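# Place the toast box on the mat as pictured

## Task

Set the toast box down so it rests with the same orientation shown in the reference image 'manual'. The entire box must lie on the mat, no other object may remain on the mat, and nothing in the scene may end up tipped over.

## Robot and tools

Robot: a single arm with a two-finger gripper, mounted at (0, 0, +0.071) m in the scene frame with quat_wxyz (+0.997, -0.006, -0.006, +0.076), so it is turned roughly 9 degrees about z and may lean slightly. Scene frame: origin on the table top right under the base, +z up, +x forward, +y to the left when facing along +x. A camera stand sits beside the table; do not strike it. Loose objects can occasionally get a short push from outside.

Joint row: every command row has 7 plain numbers, and the joint order is unusual: wrist pitch, shoulder, wrist roll, wrist yaw, elbow, waist, then the gripper opening. Trust only this order. The six joint values are absolute target angles in radians (the same form as the Joint positions line), not offsets. Stated ranges: wrist pitch -1.571 to 1.571, shoulder 0.000 to 3.142, wrist roll -2.094 to 2.094, wrist yaw -1.571 to 1.571, elbow 0.000 to 3.142, waist -2.618 to 3.054. Actual limits may differ by up to 0.059 rad; a call asking more than 0.059 beyond a stated end (and beyond the current angle) is rejected, and a target past the real end is clipped, reported as "joint sent to its limit". The opening is on a -1 (shut) to +1 (fully open) scale; between the extremes the fingers are driven to where grip_measured would read that number.

execute_actions: "actions" is a list of actions; each action is a table of up to 15 rows (one row per 1/30 s step); a short table repeats its final row to fill 15 steps. Each step, a joint target can lead its measured angle by at most 0.339 rad (waist, shoulder, elbow) or 2.2 rad (wrist joints), and if targets would shift the gripper over 200 mm, all are pulled back proportionally, so big motions need several actions. "cameras" lists camera names (cam_high, cam_wrist, or ["all"]); with an empty actions list, images of all cameras are returned by default.

move: "target" is one 7-number row or a list of up to 15 rows, all absolute joint angles plus opening, in the same order. Joints travel together in joint space, so the gripper follows a curve and does not avoid obstacles. "speed" (0.01 to 12.57 rad/s, default 0.5) caps the fastest joint; one value or one per target. "blend" (rad) rounds corners at intermediate targets; 0 stops at each. "opening_speed" (at least 0.2 per second on the opening scale) makes finger motion gradual. "grip_force" (about 10 to 50 N per pad) persists until changed; lower force closes slowly. "blocking": false returns after about 0.5 s while the move continues; a new move replaces it. The result adds a "move:" line: done (still, every joint within 0.035 rad of target), off_target, moving, held or fault, plus limits=held if steps were withheld. done does not prove contact is absent.

wait: "seconds" 0 to 10; the arm keeps its last command and a running move goes on. stop: brakes a running move (needs some distance). zoom_image: "camera" cam_high or cam_wrist, "region" [x0, y0, x1, y1] in image pixels from the top-left, no more than 504 across either way; only cameras in the newest images. show_instructions: displays the reference image. finished_scene: "scene" is the current scene number (1 or 2); it is final.

Cameras: cam_high is fixed, 896x504 pinhole, at about (0.150, -0.639, 0.986) m looking down at the table; cam_wrist is a 672x504 fisheye on the gripper with no stated pose. Calibration may be off by a few mm and degrees.

Result lines: Joint positions (rad, in the row order, then finger-pad gap in m, 0.094 fully open); Joint velocities (rad/s, may be shown as "within noise" or omitted); Joint targets (what the joints are now driven toward; resend these to hold still); Tool commands (current gripper command; resend it to keep the gripper as is, since 0 is a real command); grip_measured (opening on the -1..+1 scale, may read a bit wide when empty and about 0.064 narrower than a hard gripped part); Joint torques (N m, positive toward larger angles, including the arm's own weight, with offsets and noise; entries 2, 5 and 6 wrap at ±28). "joint command not followed" means the clearance check altered targets. MOTOR HOT appears near 75 °C; at 90 °C an OVER-TEMPERATURE FAULT folds the arm and disables it, and at 100 °C it collapses. The scene number ends each result.

Care: do not let anything drop off the table or fall from a height, release parts still moving, or strike fixed or heavy items hard. Fast moves and targets set deep past a contact press harder. Close fingers slowly on squashable items; to release, command well above grip_measured. Avoid holding loads or stretched poses for long, to limit heating.

Each tool is called after ">>>" as name(argument=value, ...), one argument or row to a line, values as JSON.

Reference images:

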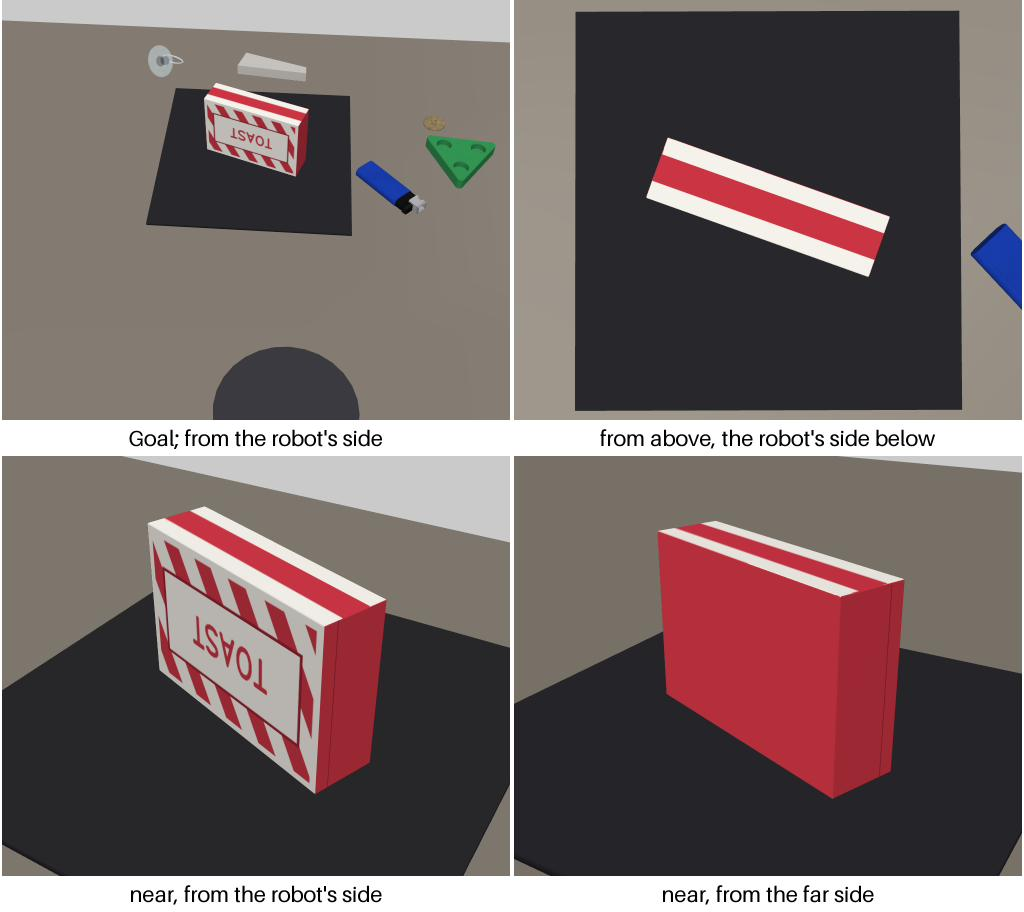

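## Session

>>> execute_actions(
  actions=[],
)

Scene clock: 0.00 s.
grip_measured=+1.000
Joint names: [wrist pitch, shoulder, wrist roll, wrist yaw, elbow, waist]
Joint positions: [-1.03 0.332 0.841 0.569 0.458 0.595 0.094]
Joint velocities: within noise
Joint torques (N m): no reading
Heat: 28 °C.
Joint targets: [-1.021 0.328 0.839 0.585 0.472 0.595]
Tool commands: gripper/opening=+1.0

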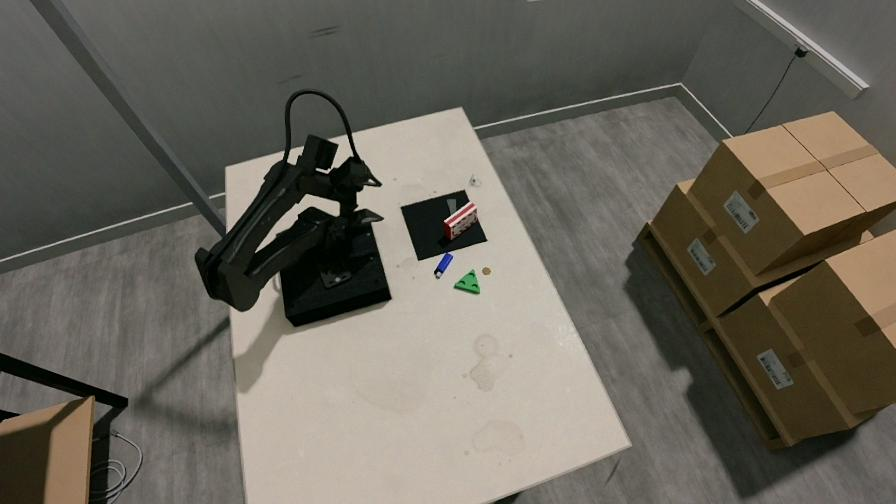

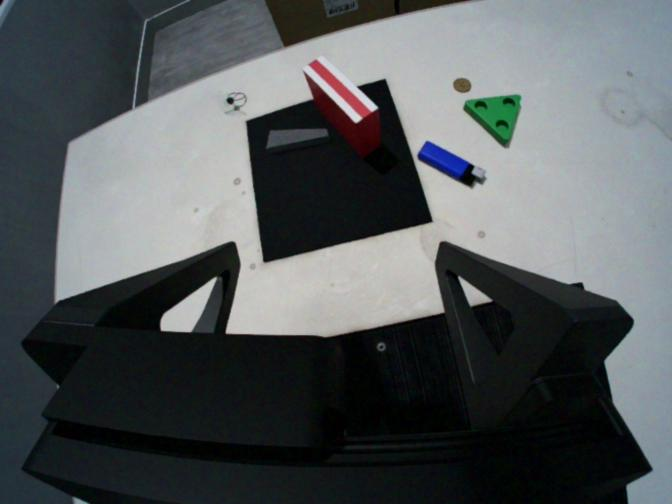

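>>> zoom_image(
  camera="cam_high",
  region=[380, 150, 540, 310],
)

>>> zoom_image(
  camera="cam_wrist",
  region=[200, 30, 560, 280],
)

Scaled by 3.150 from the camera's 896x504 image, which has a finer 1280x720 frame.

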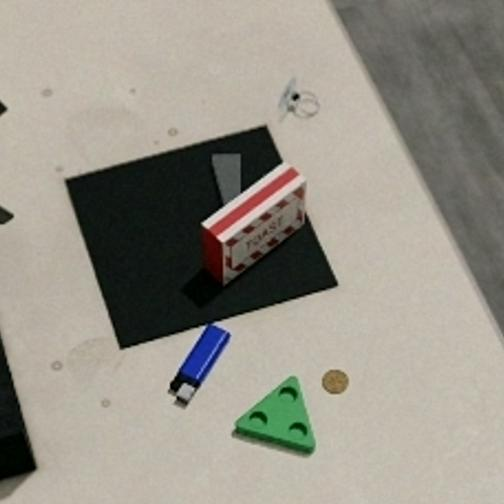

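Scaled by 1.400 from the camera's 672x504 image, which has a finer 960x720 frame.

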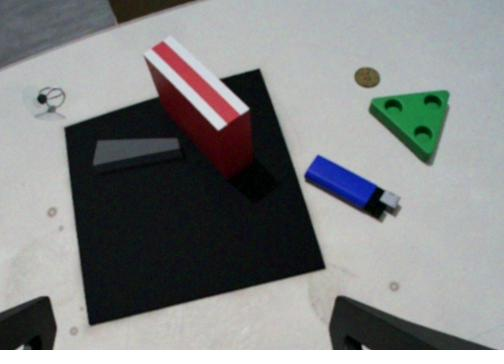

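>>> move(
  target=[-1.486, 1.688, 0.0, 0.0, 1.603, -0.152, 1.0],
  speed=1.2,
  cameras=["all"],
)

>>> zoom_image(
  camera="cam_high",
  region=[380, 150, 540, 310],
)

>>> zoom_image(
  camera="cam_wrist",
  region=[150, 0, 530, 285],
)

Scene clock: 34.53 s.
grip_measured=+1.000
Joint names: [wrist pitch, shoulder, wrist roll, wrist yaw, elbow, waist]
Joint positions: [-1.473 1.691 0.009 0.008 1.569 -0.15 0.094]
Joint torques (N m): [-0.13 -6.2 -0.11 -0.11 7.09 -0.21]
Heat: 31 °C.
Joint targets: [-1.486 1.688 0.000 0.000 1.603 -0.152]
move: done

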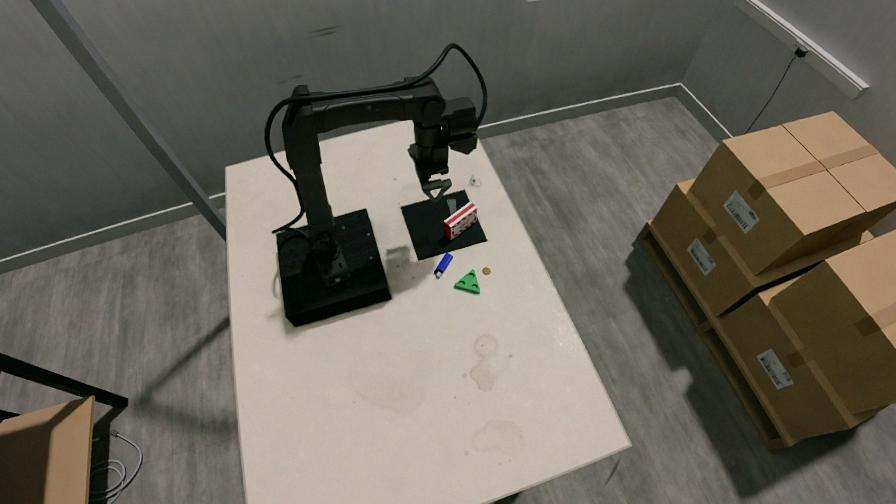

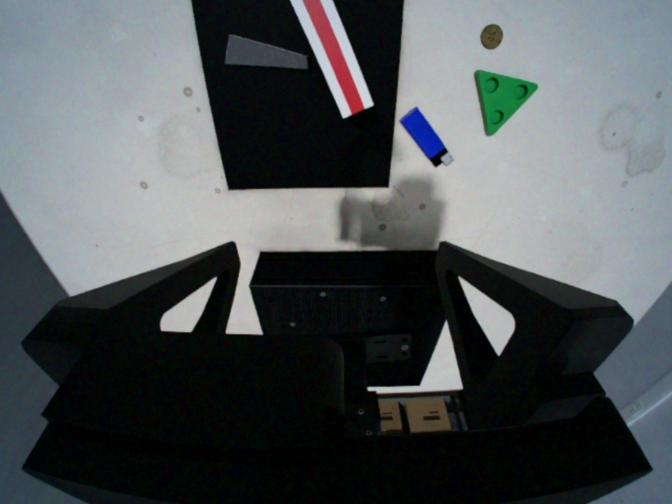

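Scaled by 3.150 from the camera's 896x504 image, which has a finer 1280x720 frame.

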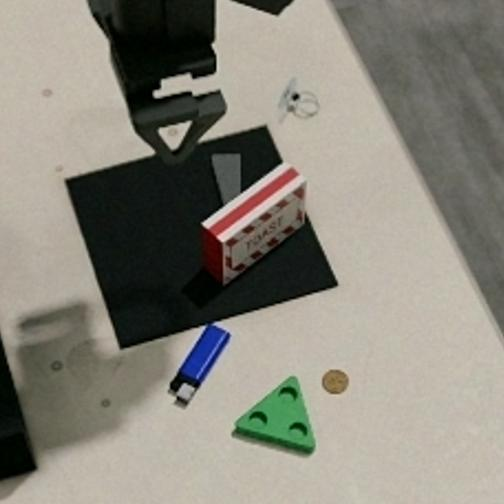

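Scaled by 1.326 from the camera's 672x504 image, which has a finer 960x720 frame.

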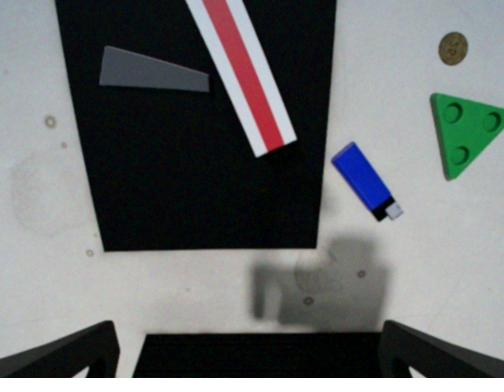

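>>> move(
  target=[-1.164, 1.46, 0.0, 0.0, 1.40, -0.152, 1.0],
  speed=1.2,
  cameras=["all"],
)

>>> zoom_image(
  camera="cam_wrist",
  region=[140, 30, 540, 280],
)

>>> zoom_image(
  camera="cam_high",
  region=[395, 175, 495, 275],
)

Scene clock: 51.67 s.
grip_measured=+1.000
Joint names: [wrist pitch, shoulder, wrist roll, wrist yaw, elbow, waist]
Joint positions: [-1.193 1.48 0.008 0.008 1.408 -0.15 0.094]
Joint torques (N m): [0.88 -5.89 -0.08 -0.07 4.19 -0.32]
Heat: 33 °C.
Joint targets: [-1.164 1.460 0.000 0.000 1.400 -0.152]
move: done

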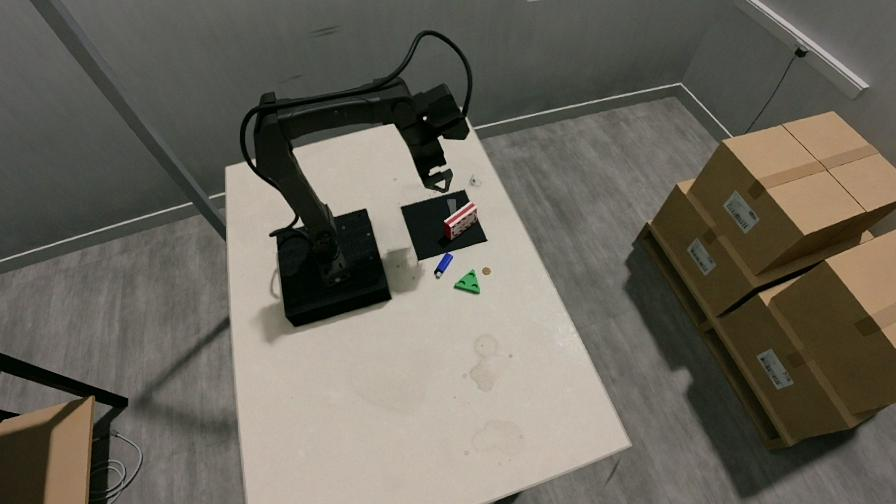

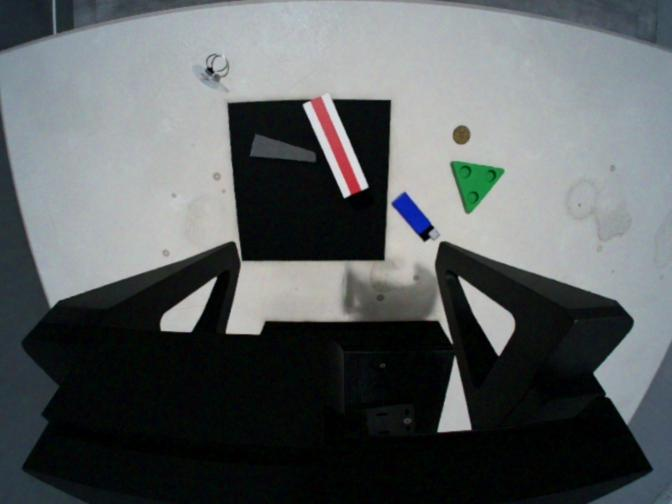

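Scaled by 1.260 from the camera's 672x504 image, which has a finer 960x720 frame.

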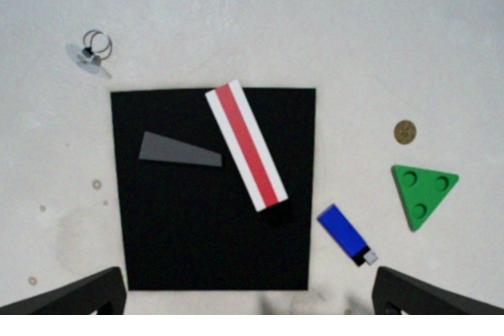

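Scaled by 5.040 from the camera's 896x504 image, which has a finer 1280x720 frame.

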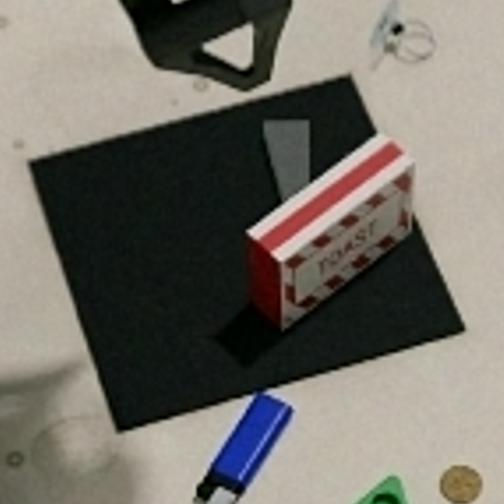

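>>> zoom_image(
  camera="cam_high",
  region=[370, 70, 490, 200],
)

Scaled by 3.877 from the camera's 896x504 image, which has a finer 1280x720 frame.

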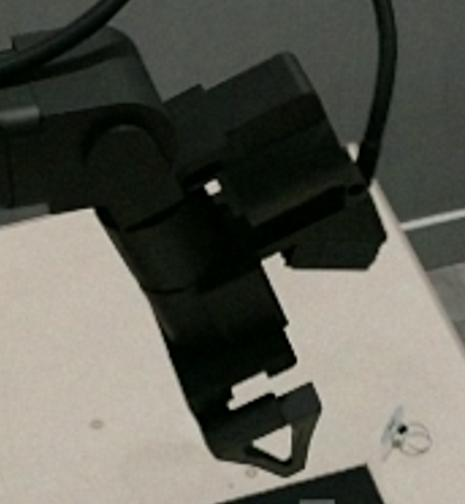

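>>> move(
  target=[-1.198, 2.051, -1.164, -0.013, 1.667, 0.056, 0.1],
  speed=1.2,
  cameras=["all"],
)

>>> zoom_image(
  camera="cam_high",
  region=[370, 90, 510, 230],
)

Scene clock: 113.70 s.
grip_measured=+0.102
Joint names: [wrist pitch, shoulder, wrist roll, wrist yaw, elbow, waist]
Joint positions: [-1.192 2.047 -1.155 0.003 1.635 0.054 0.052]
Joint torques (N m): [-0.1 -8.53 -0.07 -0.17 7.08 -0.2]
Heat: 31 °C.
Joint targets: [-1.198 2.051 -1.164 -0.013 1.667 0.056]
move: done

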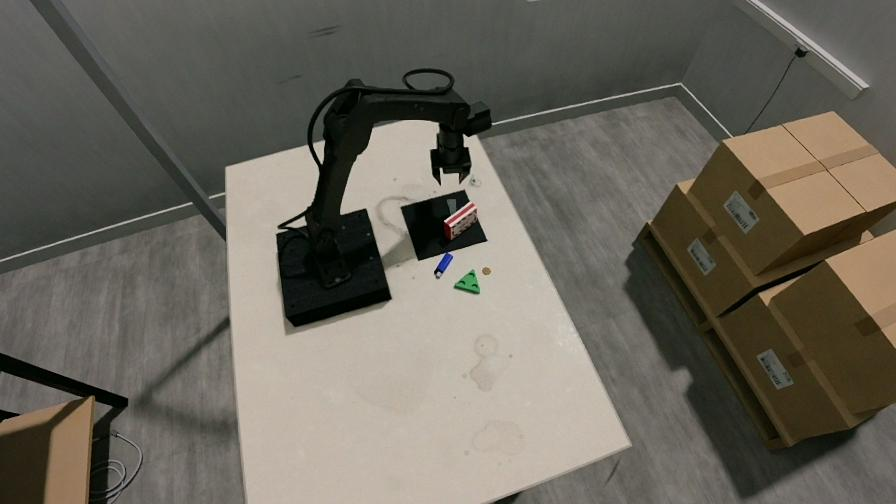

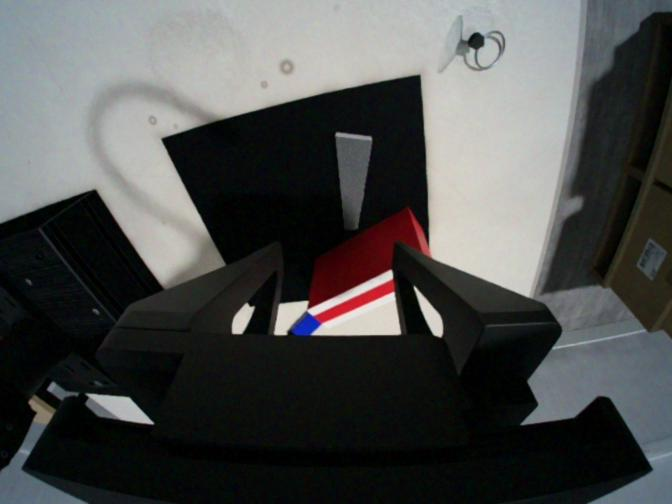

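Scaled by 3.600 from the camera's 896x504 image, which has a finer 1280x720 frame.

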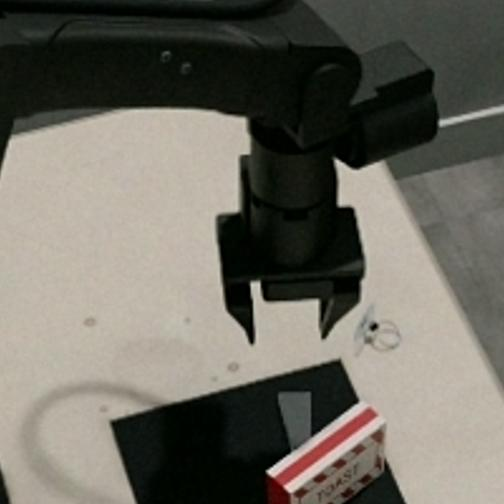

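>>> move(
  target=[-0.925, 2.157, -1.124, -0.02, 1.512, 0.086, 0.1],
  speed=0.6,
  cameras=["all"],
)

>>> zoom_image(
  camera="cam_high",
  region=[400, 120, 500, 220],
)

>>> zoom_image(
  camera="cam_wrist",
  region=[200, 80, 480, 290],
)

Scene clock: 125.63 s.
grip_measured=+0.102
Joint names: [wrist pitch, shoulder, wrist roll, wrist yaw, elbow, waist]
Joint positions: [-0.944 2.156 -1.132 -0.001 1.515 0.082 0.052]
Joint torques (N m): [0.19 -9.24 0.1 -0.23 3.71 0.01]
Heat: 31 °C.
Joint targets: [-0.925 2.157 -1.124 -0.020 1.512 0.086]
move: done

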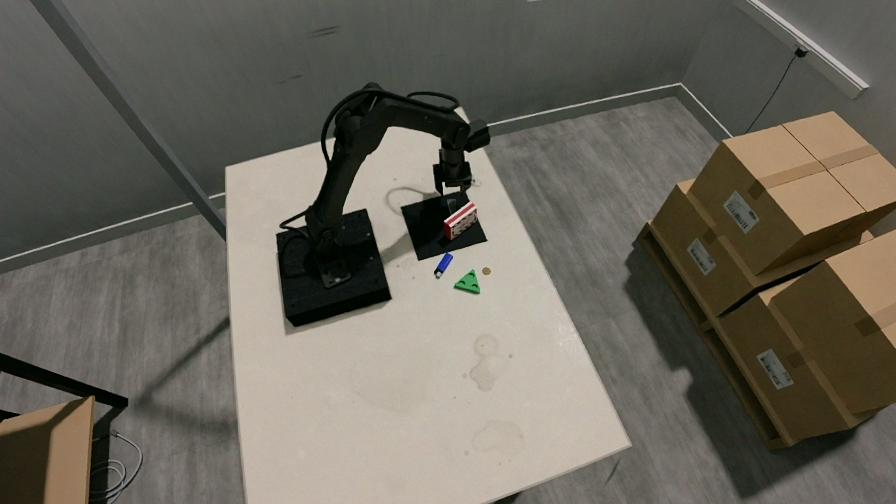

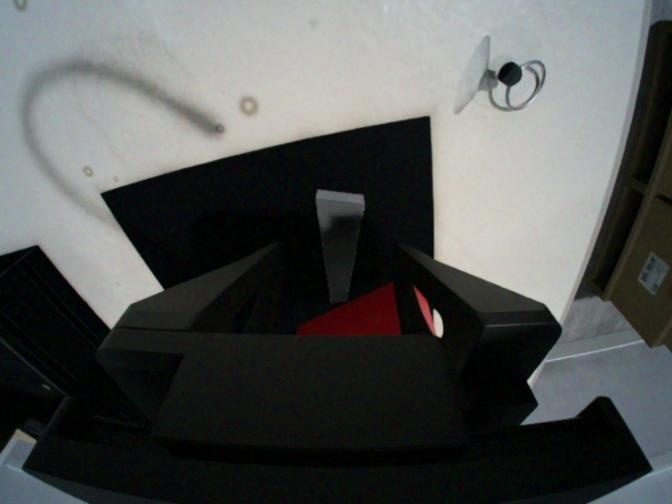

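Scaled by 5.040 from the camera's 896x504 image, which has a finer 1280x720 frame.

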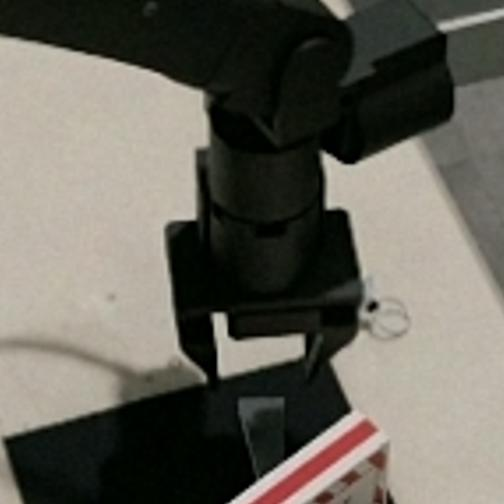

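Scaled by 1.800 from the camera's 672x504 image, which has a finer 960x720 frame.

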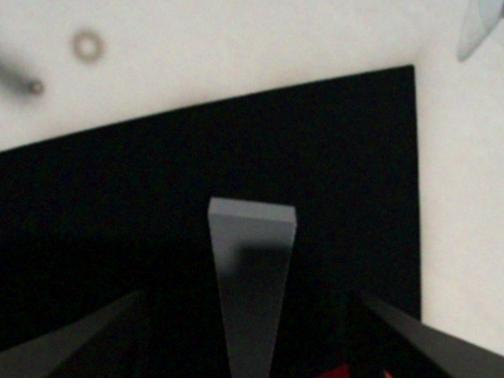

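>>> move(
  target=[
    [-0.835, 2.203, -1.124, -0.02, 1.471, 0.088, 0.1],
    [-0.835, 2.203, -1.124, -0.02, 1.471, 0.088, -1.0],
  ],
  speed=0.3,
  grip_force=25,
  cameras=["all"],
)

>>> zoom_image(
  camera="cam_wrist",
  region=[200, 120, 480, 330],
)

>>> zoom_image(
  camera="cam_high",
  region=[400, 130, 500, 230],
)

Scene clock: 134.03 s.
grip_measured=-0.991
Joint names: [wrist pitch, shoulder, wrist roll, wrist yaw, elbow, waist]
Joint positions: [-0.854 2.194 -1.132 -0.001 1.477 0.082 0]
Joint torques (N m): [0.2 -8.88 0.06 -0.23 3.52 0.24]
Heat: 32 °C.
Joint targets: [-0.835 2.203 -1.124 -0.020 1.471 0.088]
grip_force (N): 25
move: done

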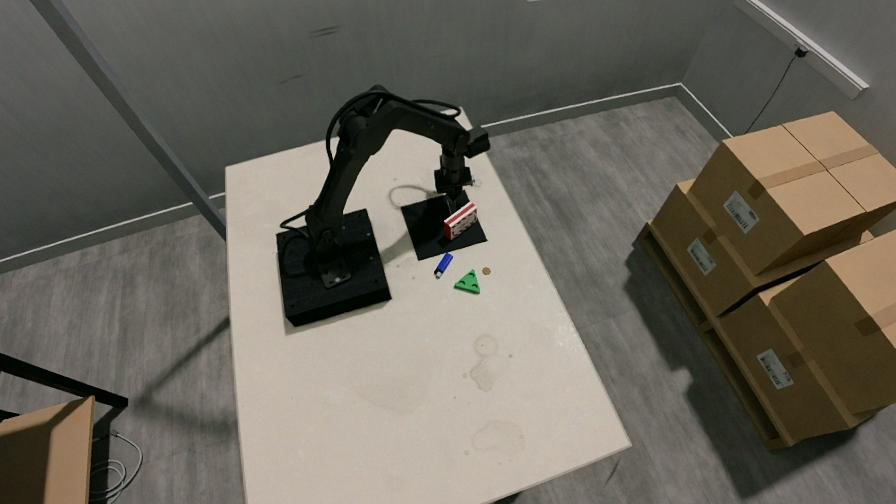

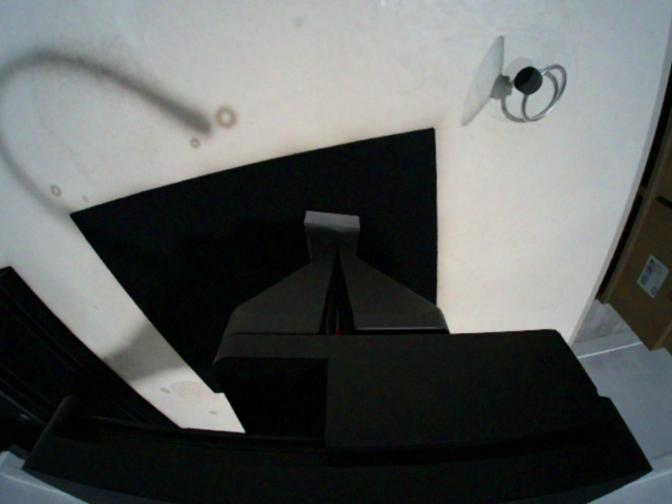

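Scaled by 1.800 from the camera's 672x504 image, which has a finer 960x720 frame.

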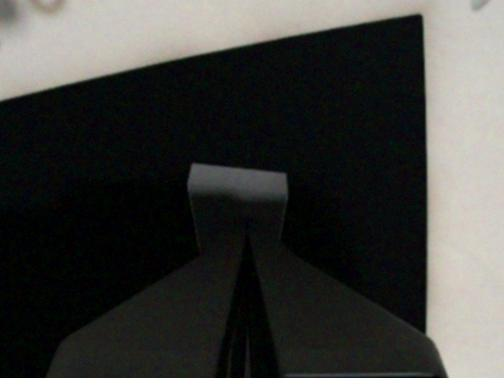

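Scaled by 5.040 from the camera's 896x504 image, which has a finer 1280x720 frame.

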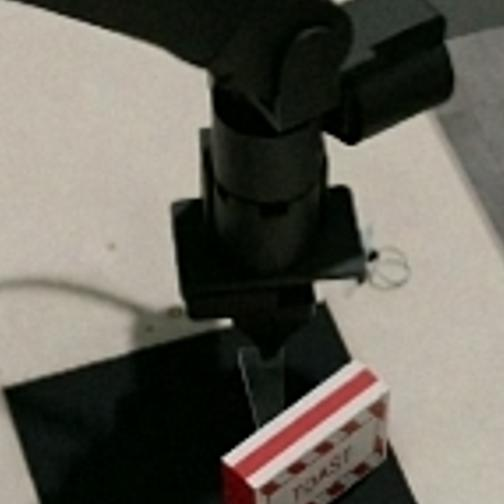

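>>> move(
  target=[
    [-0.835, 2.203, -1.124, -0.02, 1.471, 0.088, 0.0],
    [-0.818, 2.228, -1.124, -0.02, 1.469, 0.089, 0.0],
  ],
  speed=0.15,
  grip_force=50,
  cameras=["cam_wrist"],
)

>>> zoom_image(
  camera="cam_wrist",
  region=[200, 120, 480, 330],
)

Scene clock: 138.80 s.
grip_measured=-0.002
Joint names: [wrist pitch, shoulder, wrist roll, wrist yaw, elbow, waist]
Joint positions: [-0.837 2.215 -1.132 -0.002 1.477 0.082 0.047]
Joint torques (N m): [0.22 -8.57 0.08 -0.18 3.1 0.73]
Heat: 33 °C.
Joint targets: [-0.818 2.228 -1.124 -0.020 1.469 0.089]
move: done
Images, in order (width x height): cam_wrist 672x504.

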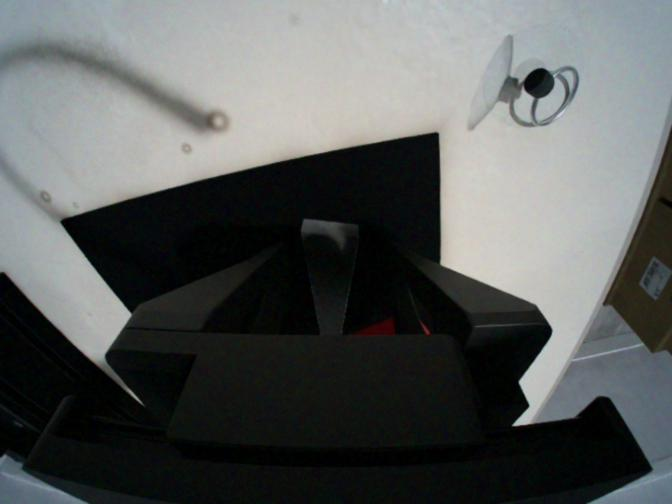

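Scaled by 1.800 from the camera's 672x504 image, which has a finer 960x720 frame.

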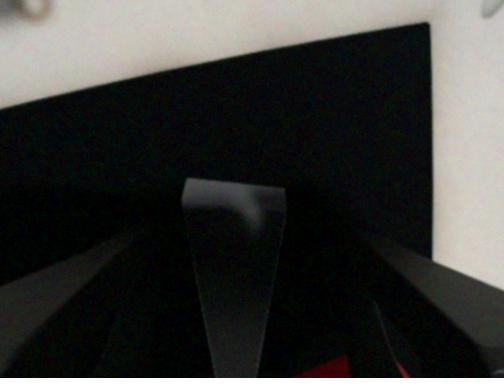

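>>> move(
  target=[-0.818, 2.228, -1.124, -0.02, 1.469, 0.089, -1.0],
  speed=0.3,
  grip_force=40,
  cameras=["cam_wrist"],
)

>>> zoom_image(
  camera="cam_wrist",
  region=[200, 120, 480, 330],
)

Scene clock: 142.17 s.
grip_measured=-0.991
Joint names: [wrist pitch, shoulder, wrist roll, wrist yaw, elbow, waist]
Joint positions: [-0.836 2.215 -1.132 -0.002 1.477 0.082 0]
Joint torques (N m): [0.21 -8.58 0.09 -0.2 3.14 0.49]
Heat: 33 °C.
Joint targets: [-0.818 2.228 -1.124 -0.020 1.469 0.089]
grip_force (N): 40
move: done
Images, in order (width x height): cam_wrist 672x504.

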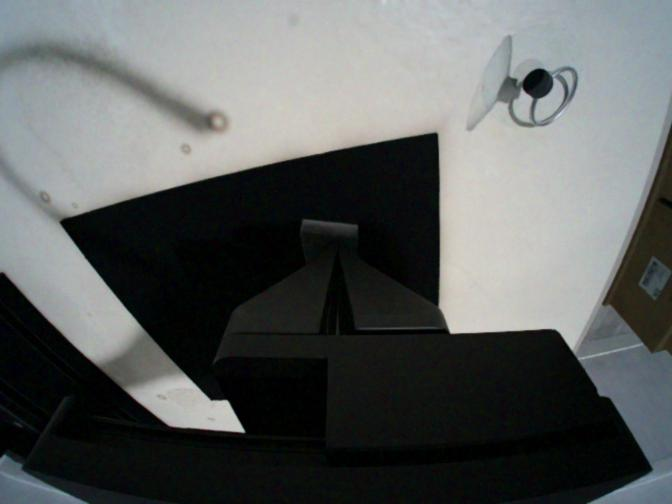

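Scaled by 1.800 from the camera's 672x504 image, which has a finer 960x720 frame.

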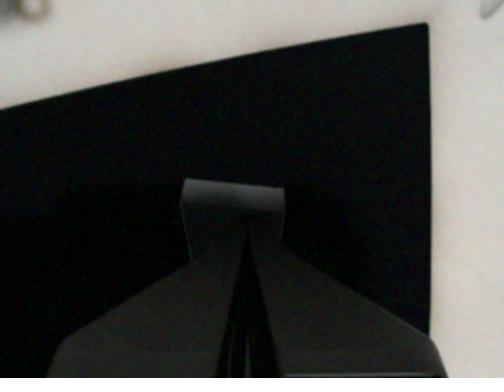

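>>> move(
  target=[
    [-0.818, 2.228, -1.124, -0.02, 1.469, 0.089, 0.0],
    [-0.793, 2.238, -1.124, -0.02, 1.446, 0.094, 0.0],
    [-0.793, 2.238, -1.124, -0.02, 1.446, 0.094, -1.0],
  ],
  speed=0.15,
  grip_force=40,
  cameras=["cam_wrist"],
)

>>> zoom_image(
  camera="cam_wrist",
  region=[200, 120, 480, 330],
)

Scene clock: 148.10 s.
grip_measured=-0.469
Joint names: [wrist pitch, shoulder, wrist roll, wrist yaw, elbow, waist]
Joint positions: [-0.811 2.225 -1.131 -0.002 1.454 0.088 0.025]
Joint torques (N m): [0.16 -8.64 0.07 -0.2 3.06 0.32]
Heat: 33 °C.
Joint targets: [-0.793 2.238 -1.124 -0.020 1.446 0.094]
grip_force (N): 40
move: done
Images, in order (width x height): cam_wrist 672x504.

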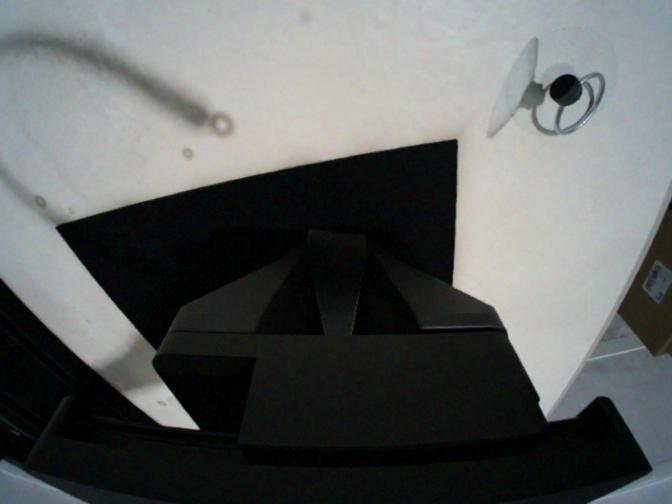

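Scaled by 1.800 from the camera's 672x504 image, which has a finer 960x720 frame.

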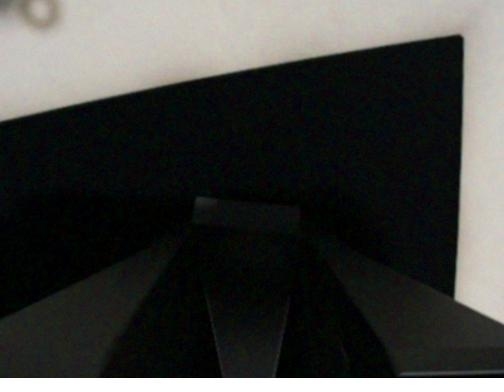

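>>> move(
  target=[
    [-1.066, 2.11, -1.124, -0.02, 1.595, 0.094, -1.0],
    [-1.066, 2.11, -1.124, -0.02, 1.595, 0.44, -1.0],
    [-0.788, 2.235, -1.124, -0.02, 1.446, 0.44, -1.0],
  ],
  speed=[0.6, 0.8, 0.3],
  blend=[0.05, 0.05, 0.0],
  cameras=["all"],
)

>>> zoom_image(
  camera="cam_high",
  region=[380, 100, 500, 220],
)

Scene clock: 166.03 s.
grip_measured=-0.470
Joint names: [wrist pitch, shoulder, wrist roll, wrist yaw, elbow, waist]
Joint positions: [-0.808 2.226 -1.13 -0.014 1.452 0.446 0.025]
Joint torques (N m): [0.2 -8.84 0.09 -0.06 3.36 -0.85]
Heat: 32 °C.
Joint targets: [-0.788 2.235 -1.124 -0.020 1.446 0.440]
grip_force (N): 40
move: done

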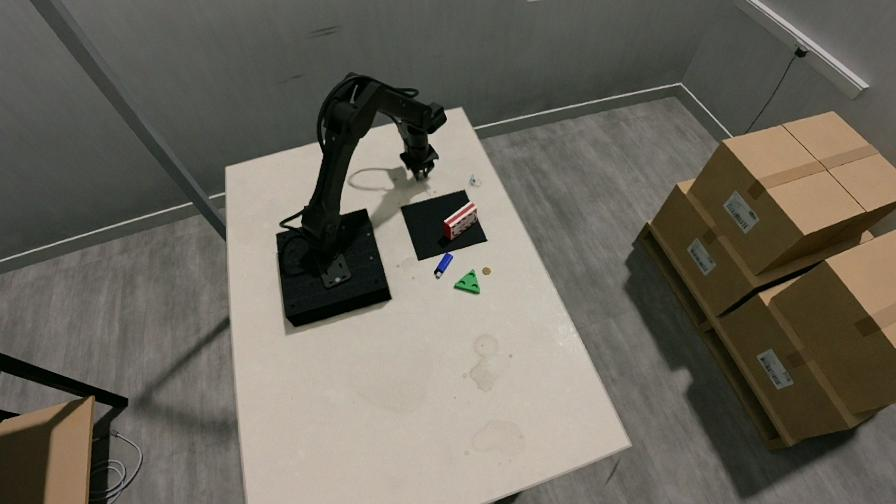

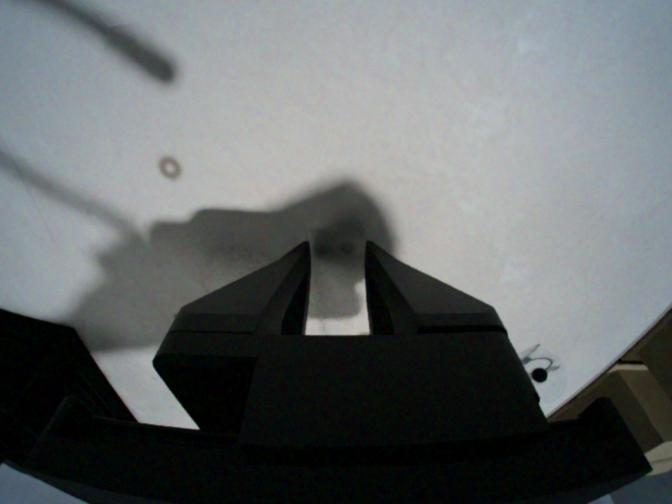

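Scaled by 4.200 from the camera's 896x504 image, which has a finer 1280x720 frame.

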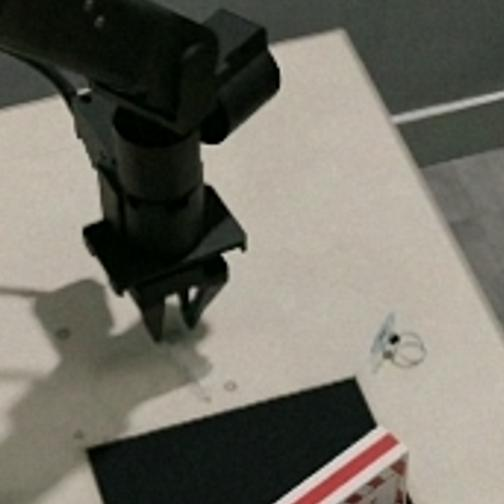

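>>> move(
  target=[
    [-0.788, 2.235, -1.124, -0.02, 1.446, 0.44, 1.0],
    [-1.066, 2.11, -1.124, -0.02, 1.595, 0.44, 1.0],
    [-0.6, 1.35, -0.9, -0.3, 0.95, -0.15, 1.0],
    [0.28, 1.501, -0.674, -0.728, 0.345, -0.70, 1.0],
  ],
  speed=[0.5, 0.6, 1.2, 1.0],
  blend=[0.0, 0.1, 0.2, 0.0],
  cameras=["all"],
)

>>> zoom_image(
  camera="cam_high",
  region=[370, 100, 520, 280],
)

Scene clock: 173.50 s.
grip_measured=+0.998
Joint names: [wrist pitch, shoulder, wrist roll, wrist yaw, elbow, waist]
Joint positions: [0.253 1.497 -0.682 -0.703 0.35 -0.695 0.094]
Joint torques (N m): [1.34 -3.18 0.07 -0.55 3.02 -0.65]
Heat: 32 °C.
Joint targets: [0.280 1.501 -0.674 -0.728 0.345 -0.700]
grip_force (N): 40
move: done

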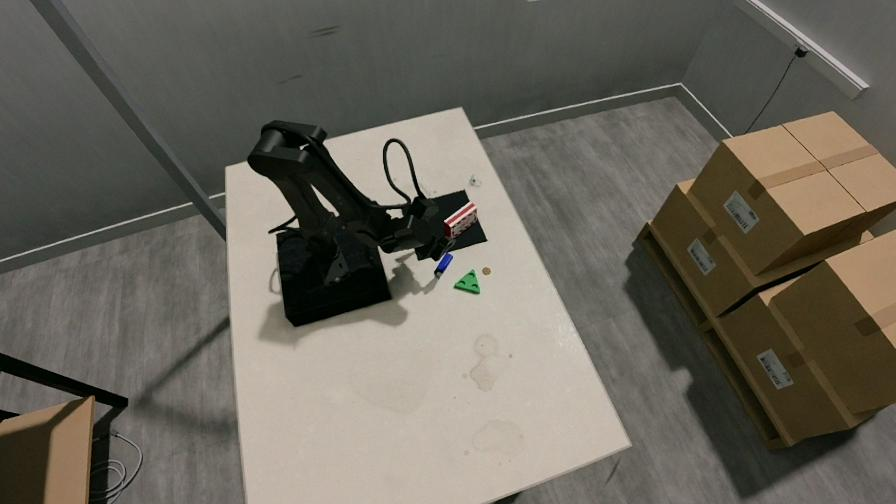

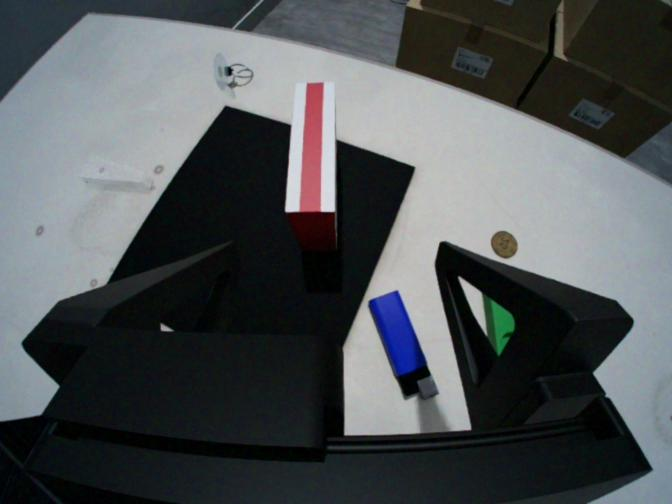

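Scaled by 2.800 from the camera's 896x504 image, which has a finer 1280x720 frame.

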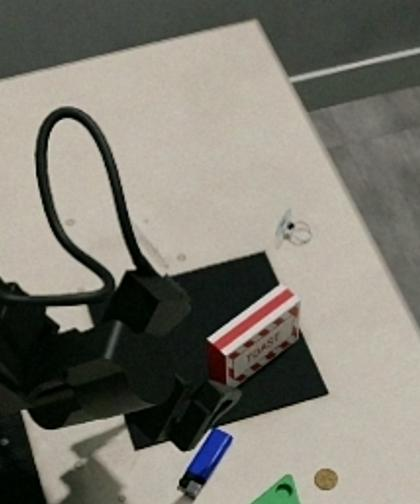

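>>> zoom_image(
  camera="cam_wrist",
  region=[220, 60, 430, 270],
)

Scaled by 2.400 from the camera's 672x504 image, which has a finer 960x720 frame.

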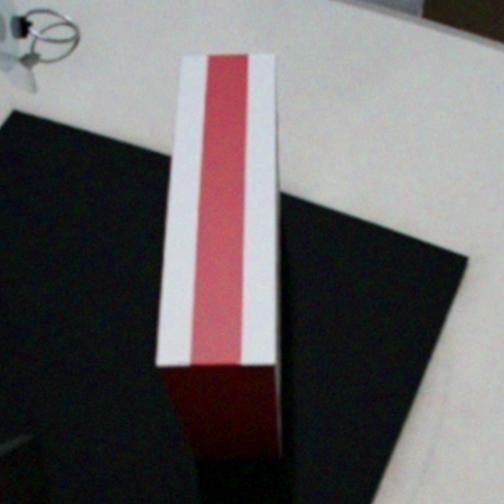

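>>> move(
  target=[0.788, 1.90, -0.428, -0.525, 0.405, -0.43, 1.0],
  speed=0.4,
  cameras=["all"],
)

>>> zoom_image(
  camera="cam_wrist",
  region=[200, 100, 480, 310],
)

>>> zoom_image(
  camera="cam_high",
  region=[380, 170, 500, 290],
)

Scene clock: 189.27 s.
grip_measured=+0.998
Joint names: [wrist pitch, shoulder, wrist roll, wrist yaw, elbow, waist]
Joint positions: [0.757 1.891 -0.436 -0.523 0.384 -0.435 0.094]
Joint torques (N m): [1.6 -4.55 0.07 -0.23 3.69 0.47]
Heat: 31 °C.
Joint targets: [0.788 1.900 -0.428 -0.525 0.405 -0.430]
grip_force (N): 40
move: done

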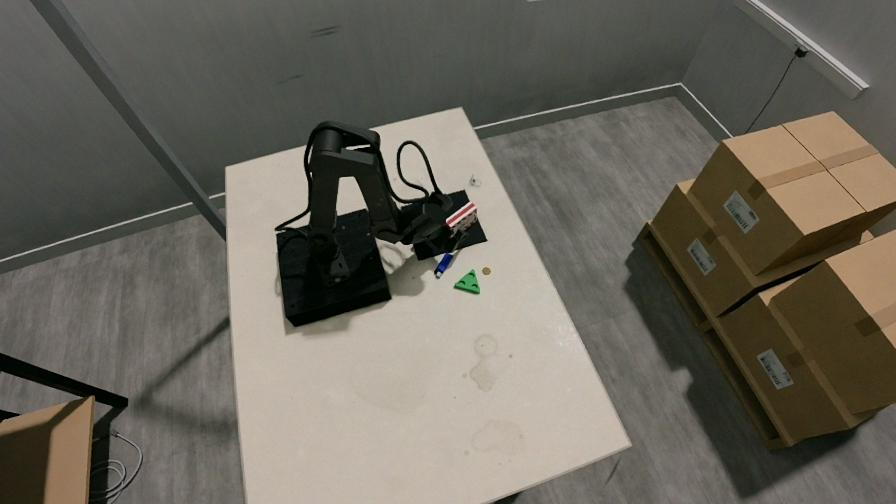

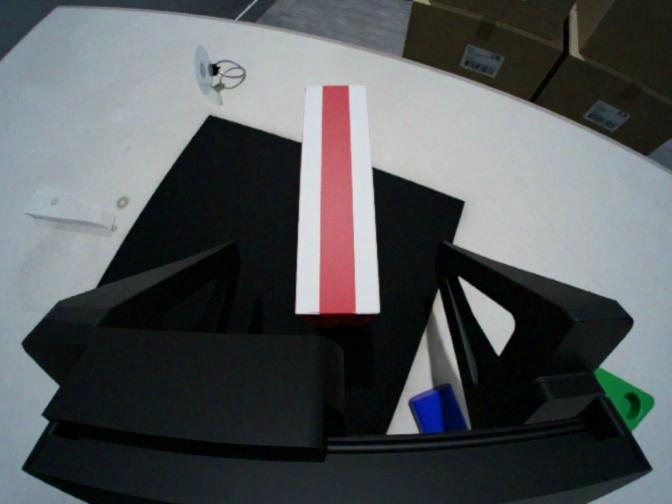

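Scaled by 1.800 from the camera's 672x504 image, which has a finer 960x720 frame.

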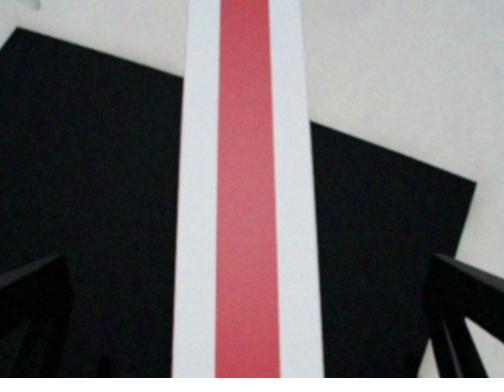

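Scaled by 4.200 from the camera's 896x504 image, which has a finer 1280x720 frame.

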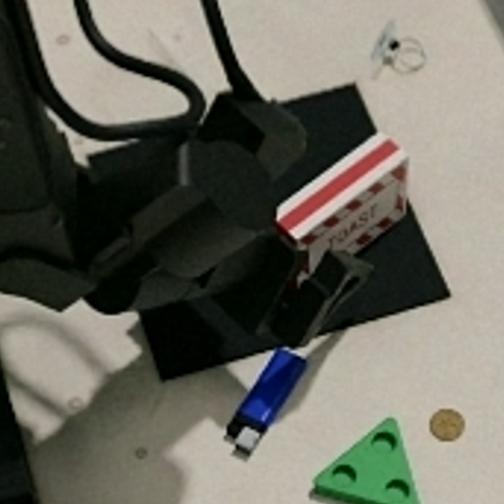

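>>> move(
  target=[
    [0.788, 1.90, -0.428, -0.525, 0.405, -0.43, -1.0],
    [0.20, 1.43, -0.428, -0.525, 0.51, -0.43, -1.0],
    [-1.275, 2.088, 1.245, -0.625, 1.606, -0.42, -1.0],
  ],
  speed=[0.5, 0.6, 1.0],
  blend=[0.0, 0.1, 0.0],
  opening_speed=1.2,
  cameras=["all"],
)

>>> zoom_image(
  camera="cam_high",
  region=[380, 120, 530, 270],
)

Scene clock: 202.03 s.
grip_measured=-0.420
Joint names: [wrist pitch, shoulder, wrist roll, wrist yaw, elbow, waist]
Joint positions: [-1.252 2.076 1.236 -0.61 1.573 -0.427 0.027]
Joint torques (N m): [-0.58 -7.92 0.05 -0.56 6.68 0.49]
Heat: 31 °C.
Joint targets: [-1.275 2.088 1.245 -0.625 1.606 -0.420]
grip_force (N): 40
move: done

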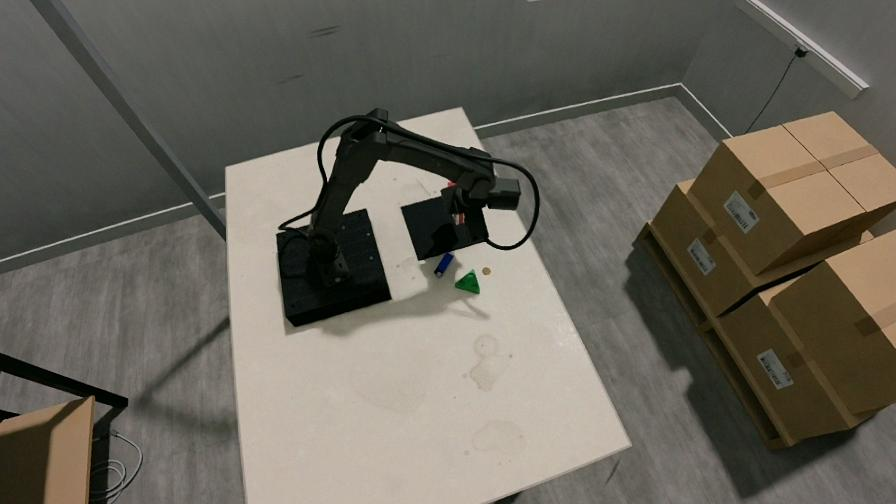

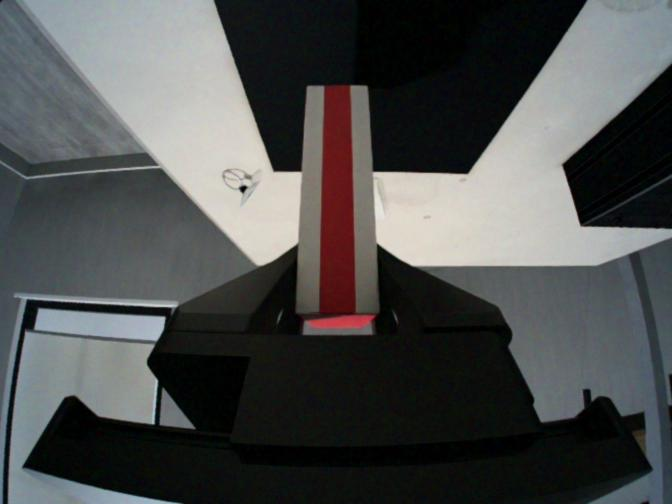

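Scaled by 3.360 from the camera's 896x504 image, which has a finer 1280x720 frame.

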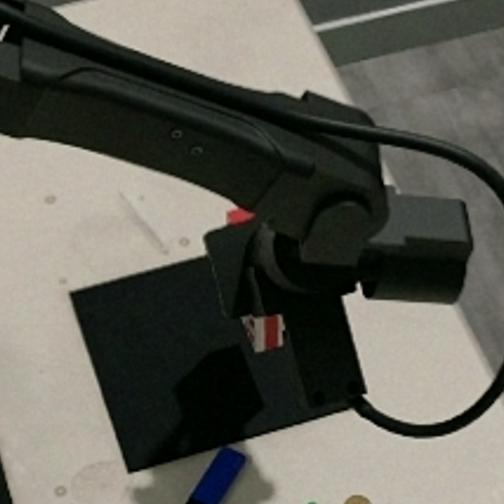

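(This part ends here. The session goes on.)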